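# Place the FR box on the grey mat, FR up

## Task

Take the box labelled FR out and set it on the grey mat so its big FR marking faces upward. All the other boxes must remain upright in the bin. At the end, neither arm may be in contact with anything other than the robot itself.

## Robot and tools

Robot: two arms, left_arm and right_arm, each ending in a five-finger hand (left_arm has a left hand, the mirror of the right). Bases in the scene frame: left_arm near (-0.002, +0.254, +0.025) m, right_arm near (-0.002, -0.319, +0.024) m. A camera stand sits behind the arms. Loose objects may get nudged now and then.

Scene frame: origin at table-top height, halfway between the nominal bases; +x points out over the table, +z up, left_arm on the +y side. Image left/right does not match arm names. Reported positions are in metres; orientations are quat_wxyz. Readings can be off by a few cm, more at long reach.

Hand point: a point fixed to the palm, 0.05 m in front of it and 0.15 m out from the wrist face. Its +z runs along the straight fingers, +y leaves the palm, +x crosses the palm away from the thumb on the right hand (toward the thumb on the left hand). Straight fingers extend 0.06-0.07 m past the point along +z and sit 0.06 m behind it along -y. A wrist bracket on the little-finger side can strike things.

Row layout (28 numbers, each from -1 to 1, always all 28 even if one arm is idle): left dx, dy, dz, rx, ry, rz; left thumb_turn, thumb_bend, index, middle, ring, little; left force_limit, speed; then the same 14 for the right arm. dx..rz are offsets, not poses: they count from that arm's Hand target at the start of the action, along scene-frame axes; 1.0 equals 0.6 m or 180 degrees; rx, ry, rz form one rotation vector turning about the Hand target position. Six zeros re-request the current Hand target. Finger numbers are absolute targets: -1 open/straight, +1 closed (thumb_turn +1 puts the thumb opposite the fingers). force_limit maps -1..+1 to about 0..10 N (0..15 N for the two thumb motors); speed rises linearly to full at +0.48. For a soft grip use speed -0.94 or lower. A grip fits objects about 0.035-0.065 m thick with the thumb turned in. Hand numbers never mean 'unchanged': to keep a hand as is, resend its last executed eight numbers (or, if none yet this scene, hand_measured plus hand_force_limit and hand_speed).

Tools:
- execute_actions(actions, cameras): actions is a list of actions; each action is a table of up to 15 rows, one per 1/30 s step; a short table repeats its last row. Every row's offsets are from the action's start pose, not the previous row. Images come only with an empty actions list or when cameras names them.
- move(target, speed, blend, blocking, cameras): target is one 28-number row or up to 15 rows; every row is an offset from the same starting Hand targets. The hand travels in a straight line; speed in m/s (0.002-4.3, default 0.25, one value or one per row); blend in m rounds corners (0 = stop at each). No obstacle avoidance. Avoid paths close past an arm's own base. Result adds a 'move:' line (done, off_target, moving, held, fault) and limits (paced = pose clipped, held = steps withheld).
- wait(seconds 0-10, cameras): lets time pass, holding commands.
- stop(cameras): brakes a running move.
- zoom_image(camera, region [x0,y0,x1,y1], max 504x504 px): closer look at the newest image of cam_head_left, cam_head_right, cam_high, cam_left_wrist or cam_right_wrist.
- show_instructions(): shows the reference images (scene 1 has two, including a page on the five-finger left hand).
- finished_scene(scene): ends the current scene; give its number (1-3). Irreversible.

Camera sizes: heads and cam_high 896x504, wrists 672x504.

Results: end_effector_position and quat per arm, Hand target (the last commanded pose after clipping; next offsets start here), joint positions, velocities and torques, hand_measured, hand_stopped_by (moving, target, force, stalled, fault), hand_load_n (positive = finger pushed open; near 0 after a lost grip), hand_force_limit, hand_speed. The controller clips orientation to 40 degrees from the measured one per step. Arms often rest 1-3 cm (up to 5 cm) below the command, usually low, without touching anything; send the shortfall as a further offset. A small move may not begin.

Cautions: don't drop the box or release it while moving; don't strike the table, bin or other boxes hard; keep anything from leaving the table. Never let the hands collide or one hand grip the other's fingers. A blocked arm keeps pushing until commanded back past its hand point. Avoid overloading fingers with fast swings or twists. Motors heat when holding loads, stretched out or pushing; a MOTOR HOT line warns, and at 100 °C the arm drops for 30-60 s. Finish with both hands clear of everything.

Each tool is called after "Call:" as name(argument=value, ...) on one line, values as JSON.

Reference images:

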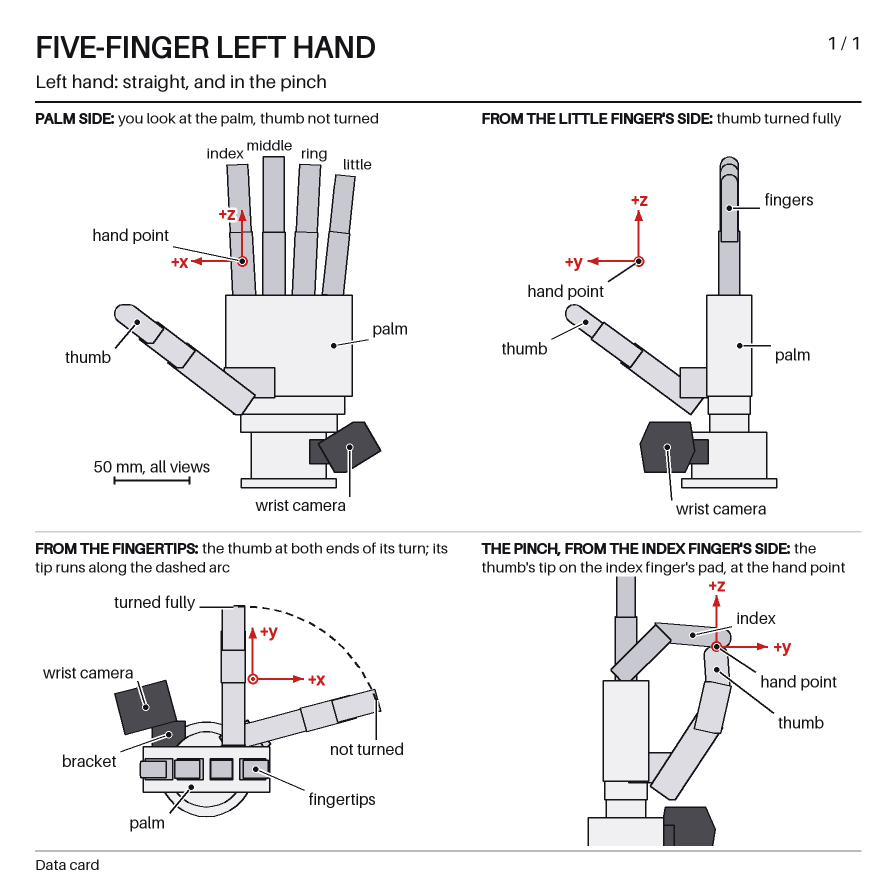

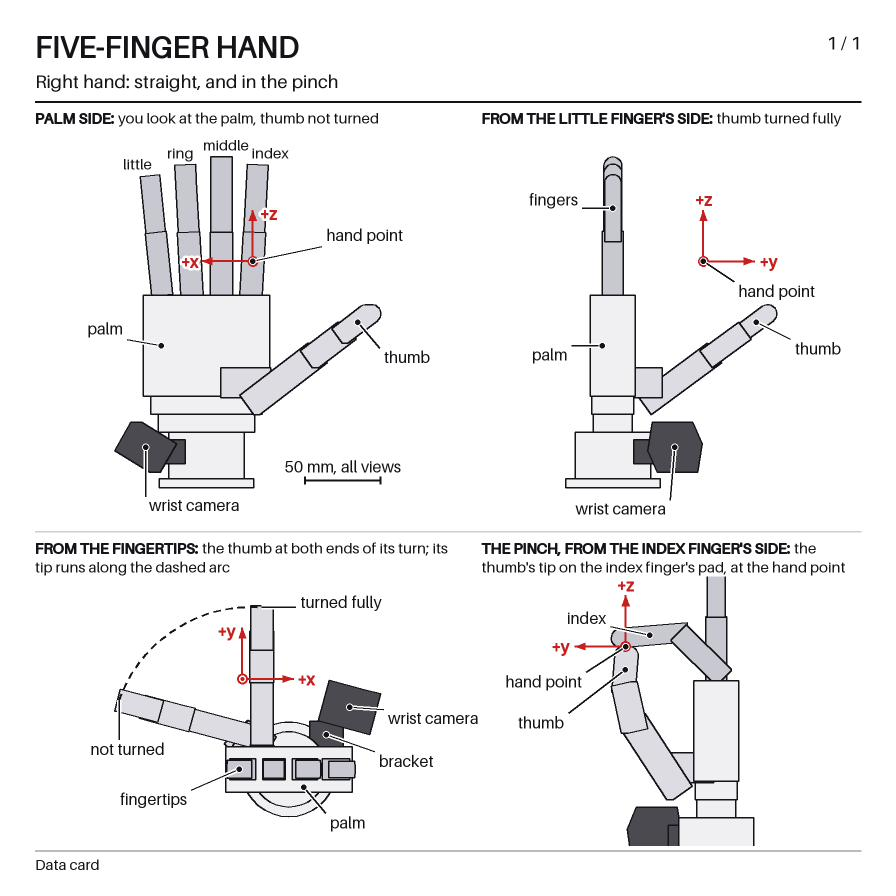

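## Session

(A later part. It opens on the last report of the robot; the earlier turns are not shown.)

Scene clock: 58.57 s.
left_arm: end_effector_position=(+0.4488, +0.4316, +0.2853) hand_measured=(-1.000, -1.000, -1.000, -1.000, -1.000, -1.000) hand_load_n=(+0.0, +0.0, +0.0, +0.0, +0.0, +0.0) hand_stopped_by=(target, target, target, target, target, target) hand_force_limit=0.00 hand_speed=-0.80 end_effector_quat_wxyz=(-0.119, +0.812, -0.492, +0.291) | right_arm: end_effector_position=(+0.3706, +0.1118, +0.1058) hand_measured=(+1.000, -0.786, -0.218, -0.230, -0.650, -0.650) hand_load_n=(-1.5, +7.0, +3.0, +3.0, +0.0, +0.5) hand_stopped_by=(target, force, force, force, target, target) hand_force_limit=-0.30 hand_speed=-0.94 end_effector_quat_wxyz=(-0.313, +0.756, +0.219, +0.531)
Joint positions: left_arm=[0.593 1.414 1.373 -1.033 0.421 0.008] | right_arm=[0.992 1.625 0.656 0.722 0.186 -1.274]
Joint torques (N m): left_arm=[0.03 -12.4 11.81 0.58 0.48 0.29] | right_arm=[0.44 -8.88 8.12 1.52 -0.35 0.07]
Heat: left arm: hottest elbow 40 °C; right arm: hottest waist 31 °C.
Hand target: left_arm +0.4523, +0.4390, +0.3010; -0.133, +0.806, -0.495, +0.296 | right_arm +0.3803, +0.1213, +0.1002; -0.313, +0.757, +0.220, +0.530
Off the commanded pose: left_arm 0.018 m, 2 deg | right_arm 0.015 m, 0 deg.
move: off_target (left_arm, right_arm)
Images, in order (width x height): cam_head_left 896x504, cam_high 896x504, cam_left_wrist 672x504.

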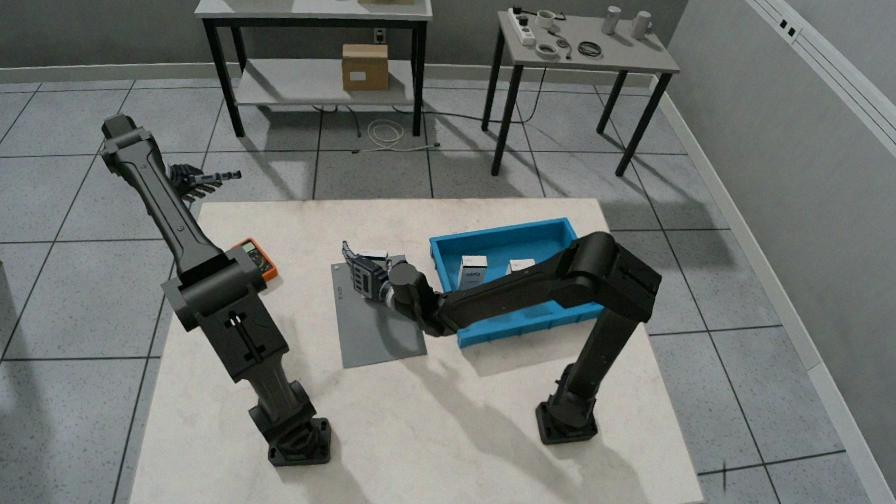

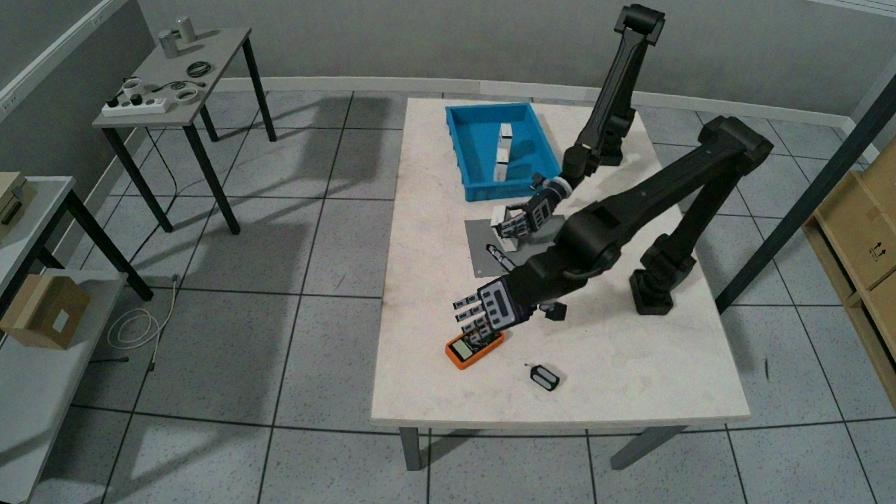

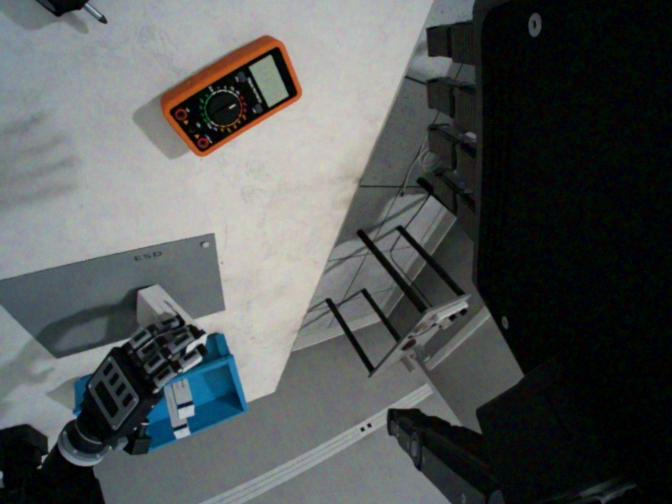

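Call:
move(target=[0,0,0,0,0,0,-1,-1,-1,-1,-1,-1,0,-0.8,-0.11,0,-0.01,0,0,0,1,-0.28,0.22,0.22,-0.65,-0.65,-0.3,-0.94], speed=0.06, cameras=["cam_high", "cam_left_wrist", "cam_head_left"])

Call:
zoom_image(camera="cam_left_wrist", region=[80, 220, 260, 400])

Call:
zoom_image(camera="cam_high", region=[470, 170, 570, 270])

Scene clock: 61.37 s.
left_arm: end_effector_position=(+0.4488, +0.4316, +0.2853) hand_measured=(-1.000, -1.000, -1.000, -1.000, -1.000, -1.000) hand_load_n=(+0.0, +0.0, +0.0, +0.0, +0.0, +0.0) hand_stopped_by=(target, target, target, target, target, target) hand_force_limit=0.00 hand_speed=-0.80 end_effector_quat_wxyz=(-0.119, +0.812, -0.492, +0.291) | right_arm: end_effector_position=(+0.3282, +0.1207, +0.1043) hand_measured=(+1.000, -0.786, -0.218, -0.230, -0.650, -0.650) hand_load_n=(-1.5, +7.0, +3.5, +2.5, +0.0, +0.0) hand_stopped_by=(target, force, force, force, target, target) hand_force_limit=-0.30 hand_speed=-0.94 end_effector_quat_wxyz=(-0.301, +0.751, +0.221, +0.544)
Joint positions: left_arm=[0.593 1.414 1.373 -1.033 0.421 0.008] | right_arm=[1.111 1.619 0.619 0.758 0.323 -1.272]
Joint torques (N m): left_arm=[-0.26 -11.81 11.85 0.69 0.47 0.24] | right_arm=[3.08 -11.58 3.78 1.47 -0.17 0.3]
Heat: left arm: hottest elbow 40 °C; right arm: hottest waist 31 °C.
Hand target: left_arm +0.4523, +0.4390, +0.3010; -0.133, +0.806, -0.495, +0.296 | right_arm +0.3142, +0.1213, +0.0940; -0.313, +0.757, +0.220, +0.530
Off the commanded pose: left_arm 0.018 m, 2 deg | right_arm 0.017 m, 2 deg.
move: off_target (left_arm, right_arm)
Images, in order (width x height): cam_head_left 896x504, cam_high 896x504, cam_left_wrist 672x504.

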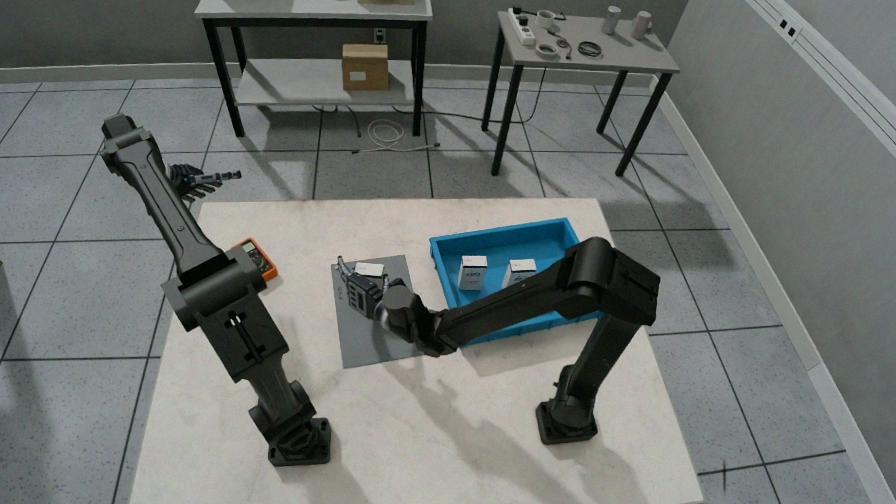

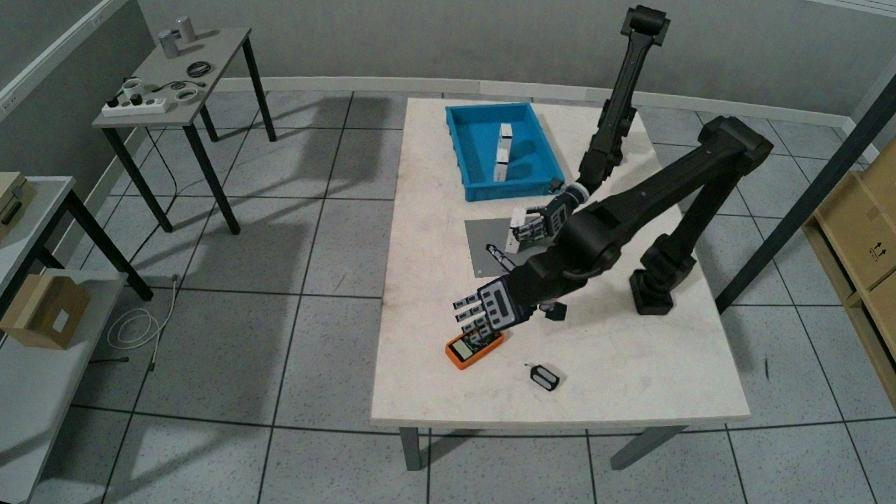

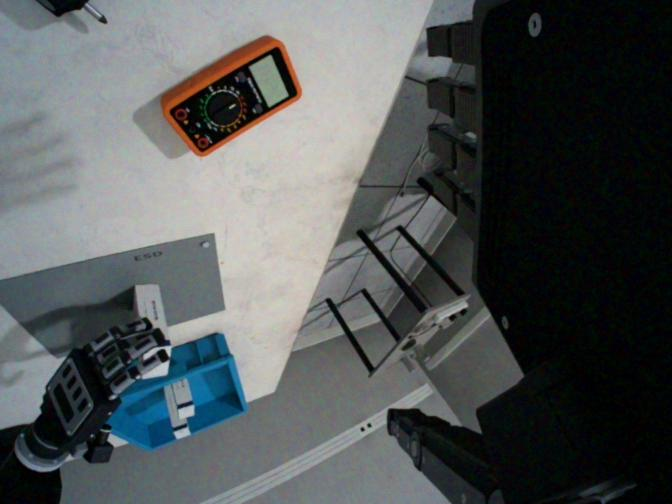

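Scaled by 2.800 from the camera's 672x504 image, which has a finer 960x720 frame.

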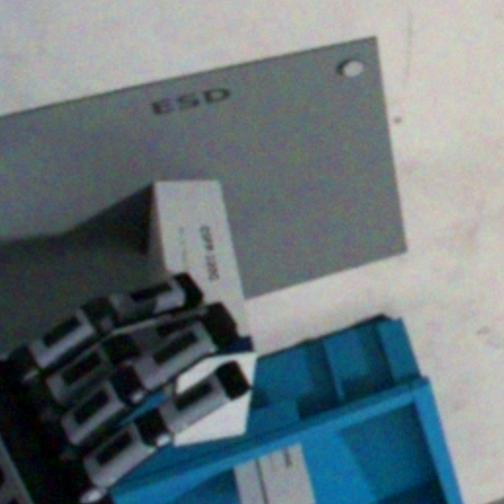

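Scaled by 5.040.

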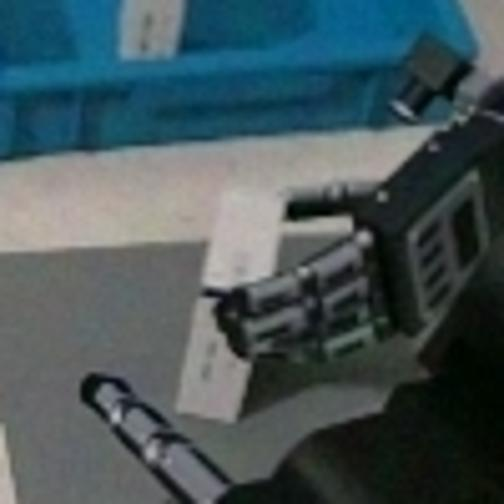

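Call:
move(target=[[0,0,0,0,0,0,-1,-1,-1,-1,-1,-1,0,-0.8,-0.057,0,0,0,0,0,1,-0.28,0.22,0.22,-0.65,-0.65,-0.3,-0.94],[0,0,0,0,0,0,-1,-1,-1,-1,-1,-1,0,-0.8,-0.108,0,-0.02,0,0,0,1,-0.28,0.22,0.22,-0.65,-0.65,-0.3,-0.94]], speed=0.06, blend=0.01, cameras=["cam_high", "cam_left_wrist", "cam_head_left"])

Call:
zoom_image(camera="cam_left_wrist", region=[60, 220, 240, 400])

Call:
zoom_image(camera="cam_high", region=[470, 170, 570, 270])

Scene clock: 63.33 s.
left_arm: end_effector_position=(+0.4488, +0.4316, +0.2853) hand_measured=(-1.000, -1.000, -1.000, -1.000, -1.000, -1.000) hand_load_n=(+0.0, +0.0, +0.0, +0.0, +0.0, +0.0) hand_stopped_by=(target, target, target, target, target, target) hand_force_limit=0.00 hand_speed=-0.80 end_effector_quat_wxyz=(-0.119, +0.812, -0.492, +0.291) | right_arm: end_effector_position=(+0.2584, +0.1206, +0.0886) hand_measured=(+1.000, -0.786, -0.218, -0.230, -0.650, -0.650) hand_load_n=(+1.0, +7.0, +3.5, +4.0, +0.0, +0.5) hand_stopped_by=(target, force, force, force, target, target) hand_force_limit=-0.30 hand_speed=-0.94 end_effector_quat_wxyz=(-0.306, +0.756, +0.219, +0.535)
Joint positions: left_arm=[0.593 1.414 1.373 -1.033 0.421 0.008] | right_arm=[1.279 1.605 0.547 0.785 0.476 -1.206]
Joint torques (N m): left_arm=[-0.15 -11.69 11.73 0.73 0.44 0.23] | right_arm=[2.78 -10.05 3.9 1.91 0.18 0.16]
Heat: left arm: hottest elbow 40 °C; right arm: hottest waist 31 °C.
Hand target: left_arm +0.4523, +0.4390, +0.3010; -0.133, +0.806, -0.495, +0.296 | right_arm +0.2494, +0.1212, +0.0821; -0.313, +0.757, +0.220, +0.530
Off the commanded pose: left_arm 0.018 m, 2 deg | right_arm 0.011 m, 1 deg.
move: off_target (left_arm, right_arm)
Images, in order (width x height): cam_head_left 896x504, cam_high 896x504, cam_left_wrist 672x504.

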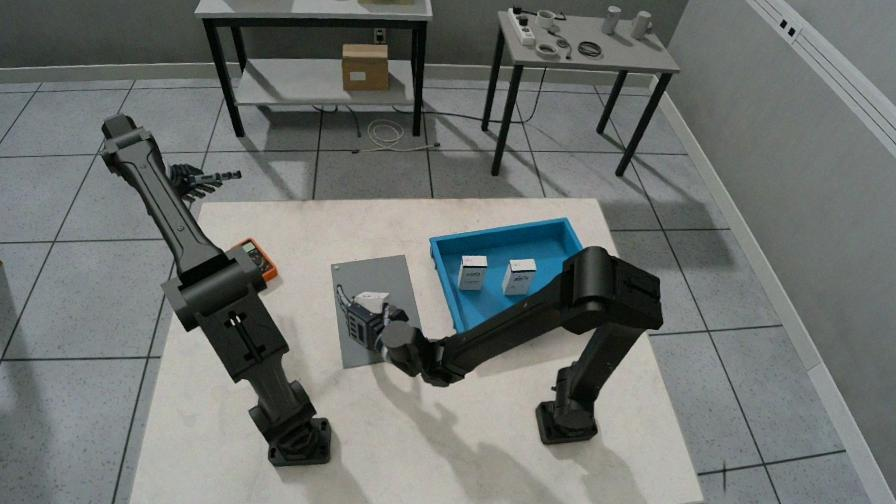

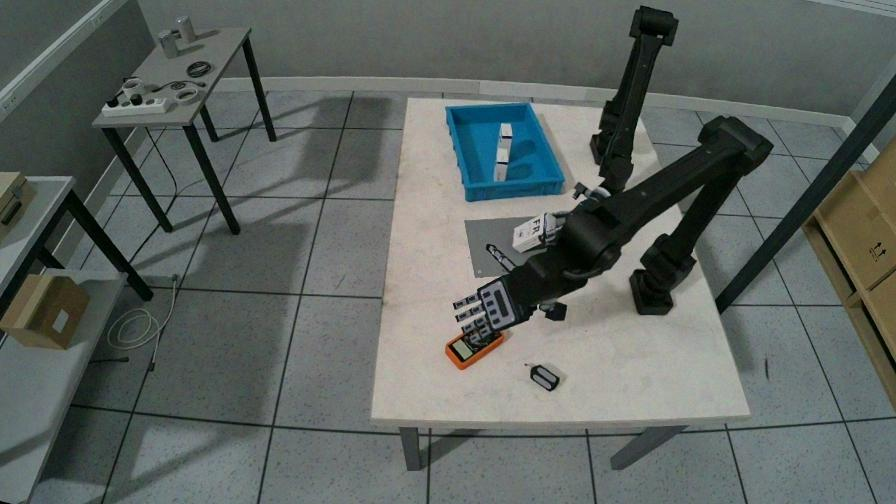

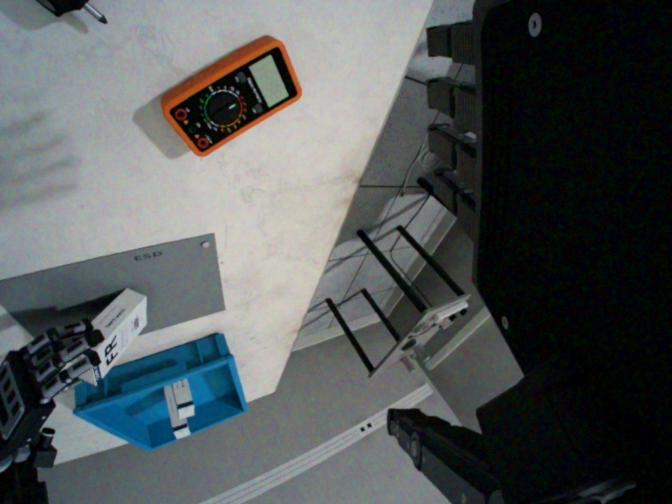

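Scaled by 2.800 from the camera's 672x504 image, which has a finer 960x720 frame.

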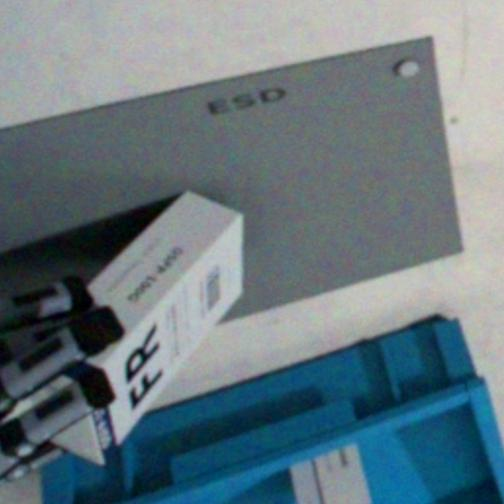

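Scaled by 5.040.

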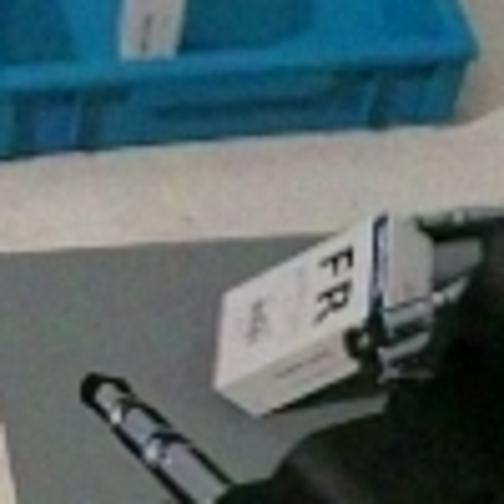

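Call:
move(target=[[0,0,0,0,0,0,-1,-1,-1,-1,-1,-1,0,-0.8,-0.031,0,-0.028,0,0,0,1,-0.28,0.22,0.22,-0.65,-0.65,-0.3,-0.94],[0,0,0,0,0,0,-1,-1,-1,-1,-1,-1,0,-0.8,-0.053,0,-0.064,0,0,0,1,-0.28,0.22,0.22,-0.65,-0.65,-0.3,-0.94]], speed=0.06, blend=0.01, cameras=["cam_high", "cam_left_wrist"])

Call:
zoom_image(camera="cam_left_wrist", region=[40, 220, 220, 400])

Call:
zoom_image(camera="cam_high", region=[470, 170, 570, 270])

Scene clock: 65.30 s.
left_arm: end_effector_position=(+0.4488, +0.4316, +0.2853) hand_measured=(-1.000, -1.000, -1.000, -1.000, -1.000, -1.000) hand_load_n=(+0.0, +0.0, +0.0, +0.0, +0.0, +0.0) hand_stopped_by=(target, target, target, target, target, target) hand_force_limit=0.00 hand_speed=-0.80 end_effector_quat_wxyz=(-0.119, +0.812, -0.492, +0.291) | right_arm: end_effector_position=(+0.2225, +0.1244, +0.0556) hand_measured=(+1.000, -0.786, -0.218, -0.230, -0.650, -0.650) hand_load_n=(+0.5, +6.5, +2.5, +3.5, +0.0, +0.0) hand_stopped_by=(target, force, force, force, target, target) hand_force_limit=-0.30 hand_speed=-0.94 end_effector_quat_wxyz=(-0.313, +0.753, +0.219, +0.536)
Joint positions: left_arm=[0.593 1.414 1.373 -1.033 0.421 0.008] | right_arm=[1.376 1.717 0.518 0.925 0.56 -1.177]
Joint torques (N m): left_arm=[-0.26 -11.81 11.84 0.8 0.44 0.26] | right_arm=[1.96 -9.58 3.03 1.81 0.23 0.13]
Heat: left arm: hottest elbow 40 °C; right arm: hottest waist 31 °C.
Hand target: left_arm +0.4523, +0.4390, +0.3010; -0.133, +0.806, -0.495, +0.296 | right_arm +0.2176, +0.1213, +0.0436; -0.313, +0.757, +0.220, +0.530
Off the commanded pose: left_arm 0.018 m, 2 deg | right_arm 0.013 m, 1 deg.
move: off_target (left_arm, right_arm)
Images, in order (width x height): cam_high 896x504, cam_left_wrist 672x504.

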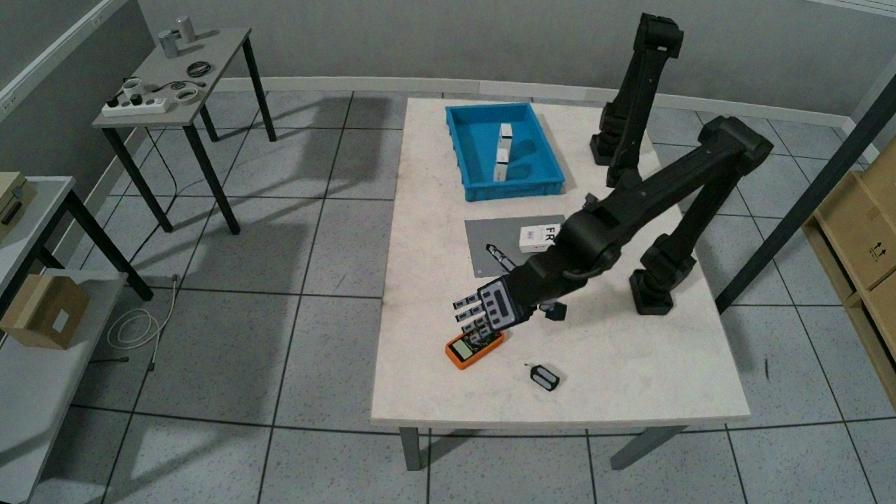

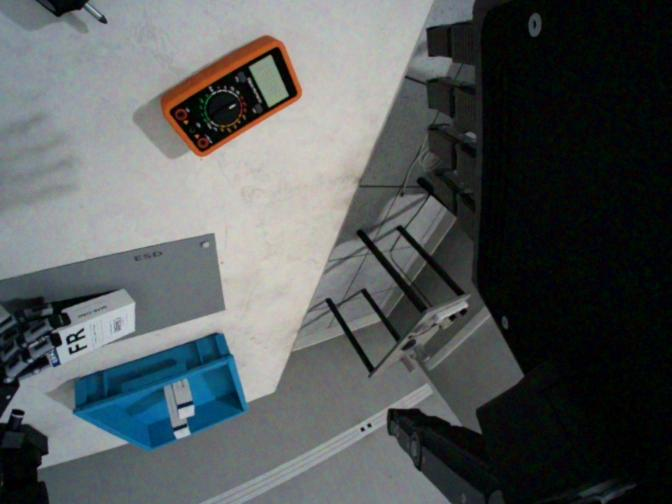

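Scaled by 2.800 from the camera's 672x504 image, which has a finer 960x720 frame.

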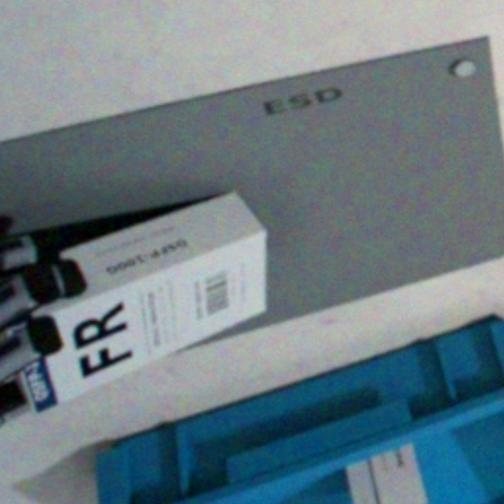

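Scaled by 5.040.

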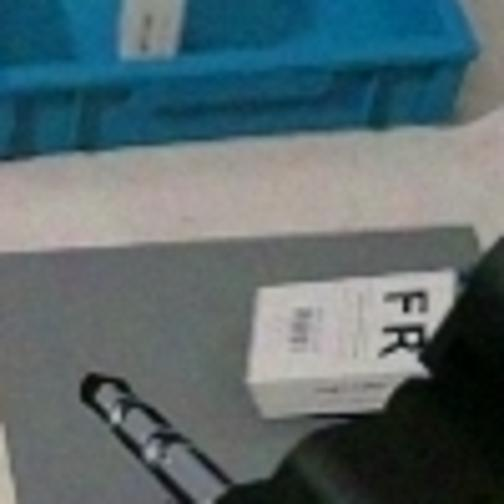

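Call:
move(target=[0,0,0,0,0,0,-1,-1,-1,-1,-1,-1,0,-0.8,-0.013,0,-0.05,0,0,0,1,-0.28,0.22,0.22,-0.65,-0.65,-0.3,-0.94], speed=0.05, cameras=["cam_high", "cam_left_wrist", "cam_head_left"])

Call:
zoom_image(camera="cam_left_wrist", region=[0, 220, 180, 400])

Call:
zoom_image(camera="cam_high", region=[500, 190, 570, 260])

Scene clock: 66.60 s.
left_arm: end_effector_position=(+0.4488, +0.4316, +0.2853) hand_measured=(-1.000, -1.000, -1.000, -1.000, -1.000, -1.000) hand_load_n=(+0.0, +0.0, +0.0, +0.0, +0.0, +0.0) hand_stopped_by=(target, target, target, target, target, target) hand_force_limit=0.00 hand_speed=-0.80 end_effector_quat_wxyz=(-0.119, +0.812, -0.492, +0.291) | right_arm: end_effector_position=(+0.2166, +0.1247, +0.0282) hand_measured=(+1.000, -0.786, -0.218, -0.230, -0.650, -0.650) hand_load_n=(+1.0, +6.5, +2.0, +3.0, +0.0, +0.0) hand_stopped_by=(target, force, force, force, target, target) hand_force_limit=-0.30 hand_speed=-0.94 end_effector_quat_wxyz=(-0.314, +0.752, +0.215, +0.538)
Joint positions: left_arm=[0.593 1.414 1.373 -1.033 0.421 0.008] | right_arm=[1.394 1.827 0.518 1.038 0.584 -1.169]
Joint torques (N m): left_arm=[-0.32 -11.75 11.82 0.59 0.44 0.23] | right_arm=[2.26 -9.23 2.17 1.85 0.1 0.17]
Heat: left arm: hottest elbow 40 °C; right arm: hottest waist 31 °C.
Hand target: left_arm +0.4523, +0.4390, +0.3010; -0.133, +0.806, -0.495, +0.296 | right_arm +0.2099, +0.1213, +0.0137; -0.313, +0.757, +0.220, +0.530
Off the commanded pose: left_arm 0.018 m, 2 deg | right_arm 0.016 m, 1 deg.
move: off_target (left_arm, right_arm)
Images, in order (width x height): cam_head_left 896x504, cam_high 896x504, cam_left_wrist 672x504.

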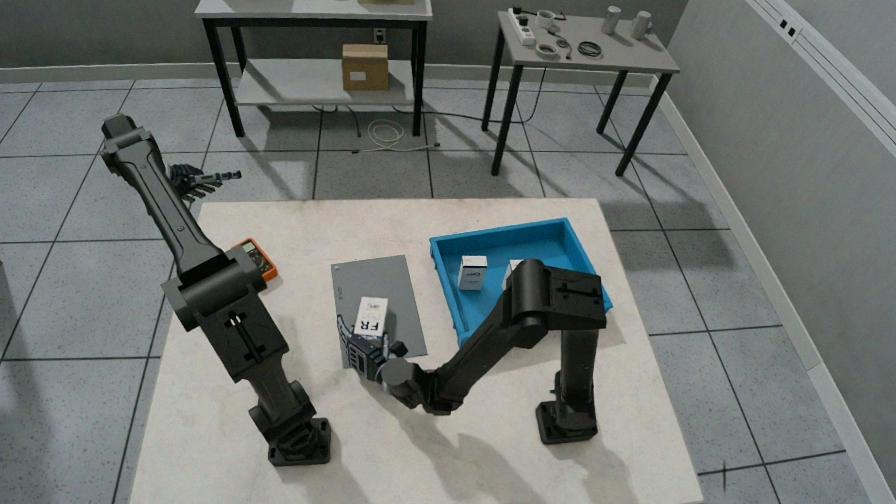

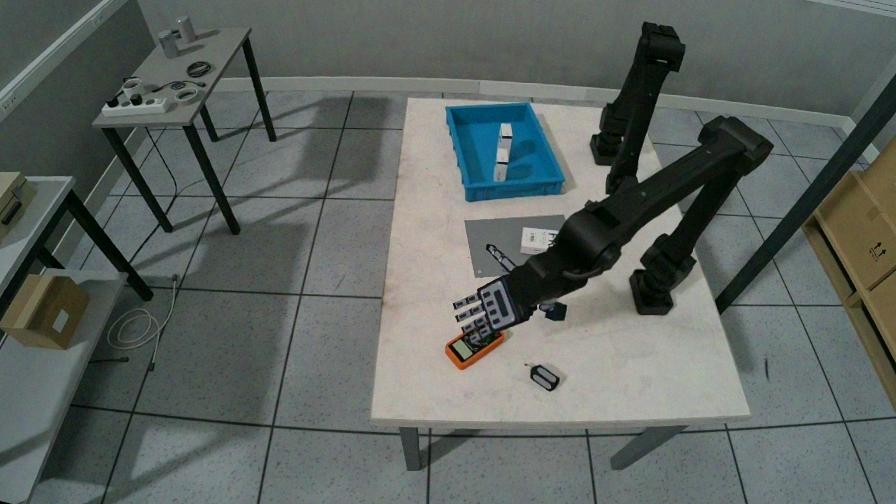

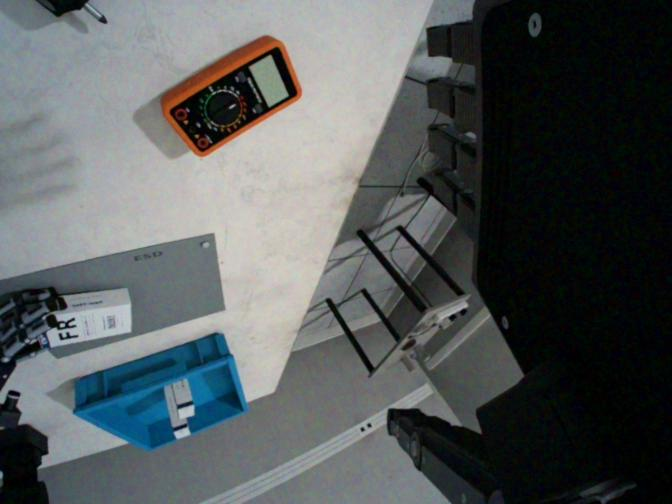

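Scaled by 2.800 from the camera's 672x504 image, which has a finer 960x720 frame.

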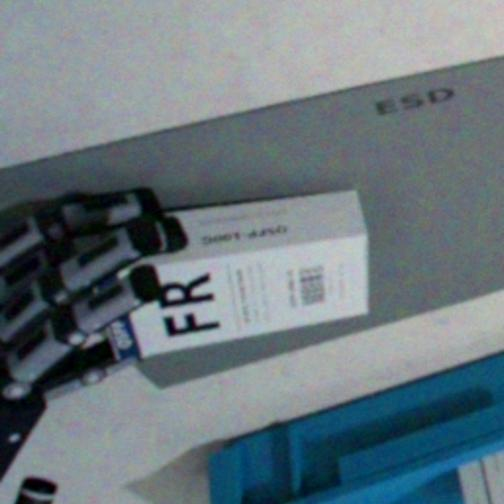

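Scaled by 7.200.

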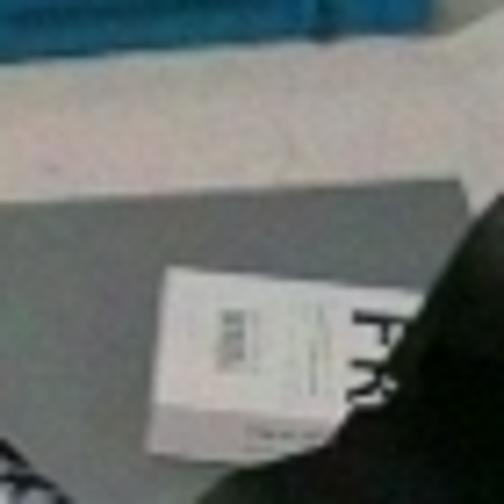

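Call:
move(target=[[0,0,0,0,0,0,-1,-1,-1,-1,-1,-1,0,-0.8,0,0,0,0,0,0,1,-1,-0.65,-0.65,-0.65,-0.65,-0.3,-0.6],[0,0,0,0,0,0,-1,-1,-1,-1,-1,-1,0,-0.8,-0.05,0,0.1,0,0,0,1,-1,-0.65,-0.65,-0.65,-0.65,-0.3,-0.6],[0,0,0,0,0,0,-1,-1,-1,-1,-1,-1,0,-0.8,-0.05,-0.05,0.3,0,0,0,1,-1,-0.65,-0.65,-0.65,-0.65,-0.3,-0.6]], speed=0.08, blend=[0,0.02,0], cameras=["all"])

Scene clock: 70.73 s.
left_arm: end_effector_position=(+0.4488, +0.4316, +0.2853) hand_measured=(-1.000, -1.000, -1.000, -1.000, -1.000, -1.000) hand_load_n=(-0.5, +0.0, +0.0, +0.0, +0.0, +0.0) hand_stopped_by=(target, target, target, target, target, target) hand_force_limit=0.00 hand_speed=-0.80 end_effector_quat_wxyz=(-0.119, +0.812, -0.492, +0.291) | right_arm: end_effector_position=(+0.1839, +0.0778, +0.1750) hand_measured=(+1.000, -1.000, -0.650, -0.650, -0.650, -0.650) hand_load_n=(+0.0, +0.0, +0.0, +0.0, +0.0, +0.0) hand_stopped_by=(target, target, target, target, target, target) hand_force_limit=-0.30 hand_speed=-0.60 end_effector_quat_wxyz=(-0.293, +0.763, +0.230, +0.529)
Joint positions: left_arm=[0.593 1.414 1.373 -1.033 0.421 0.008] | right_arm=[1.475 1.176 0.509 0.318 0.66 -1.139]
Joint torques (N m): left_arm=[-0.09 -11.81 11.9 0.88 0.46 0.28] | right_arm=[2.2 -7.53 9.95 0.59 0.17 0.13]
Heat: left arm: hottest elbow 41 °C; right arm: hottest waist 31 °C.
Hand target: left_arm +0.4523, +0.4390, +0.3010; -0.133, +0.806, -0.495, +0.296 | right_arm +0.1798, +0.0913, +0.1937; -0.313, +0.757, +0.220, +0.530
Off the commanded pose: left_arm 0.018 m, 2 deg | right_arm 0.023 m, 3 deg.
move: off_target (left_arm, right_arm)

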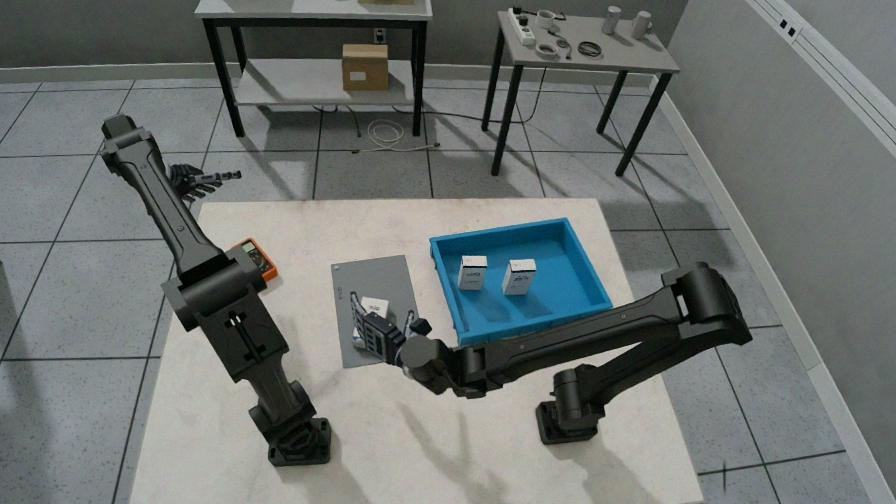

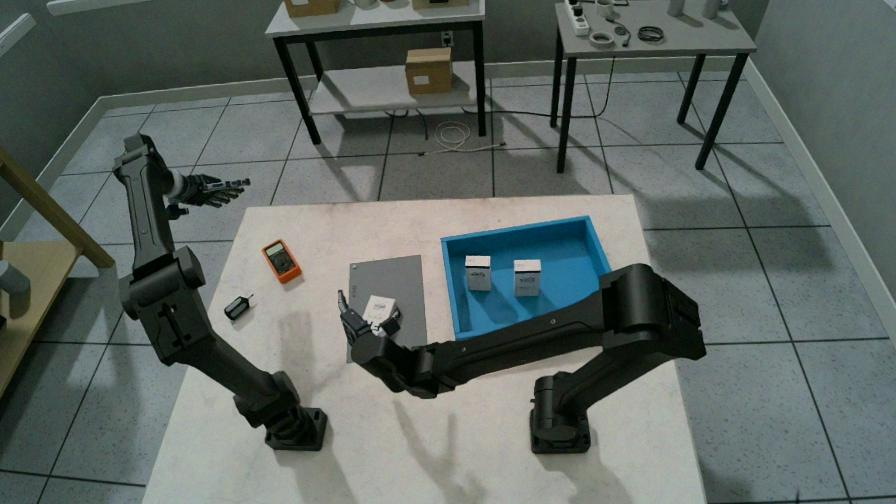

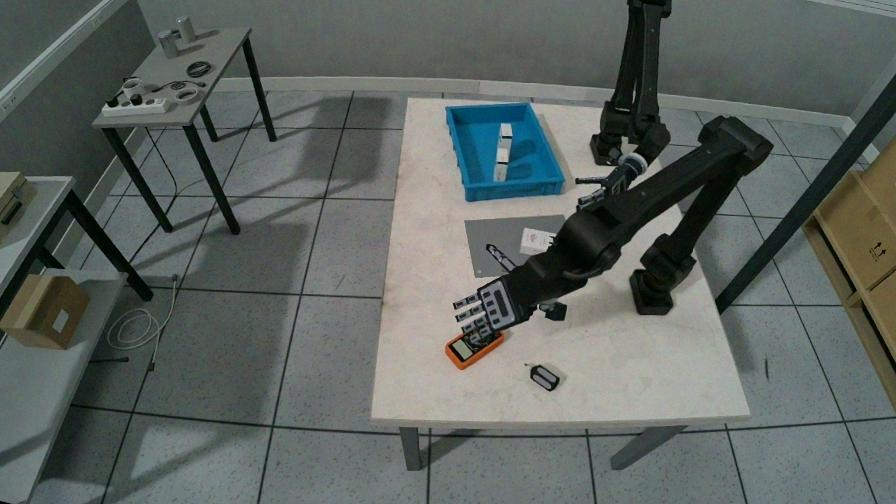

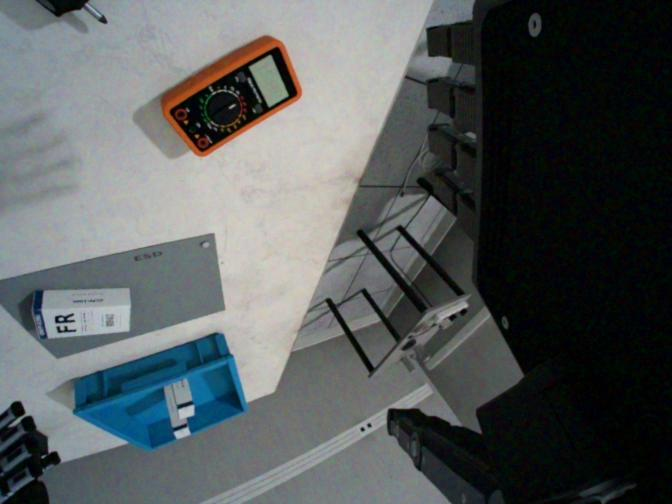

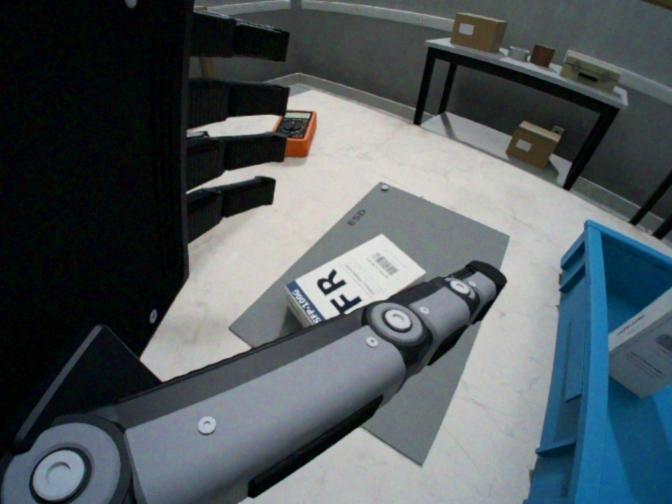

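Call:
finished_scene(scene=1)

The scene is finished: the task was done.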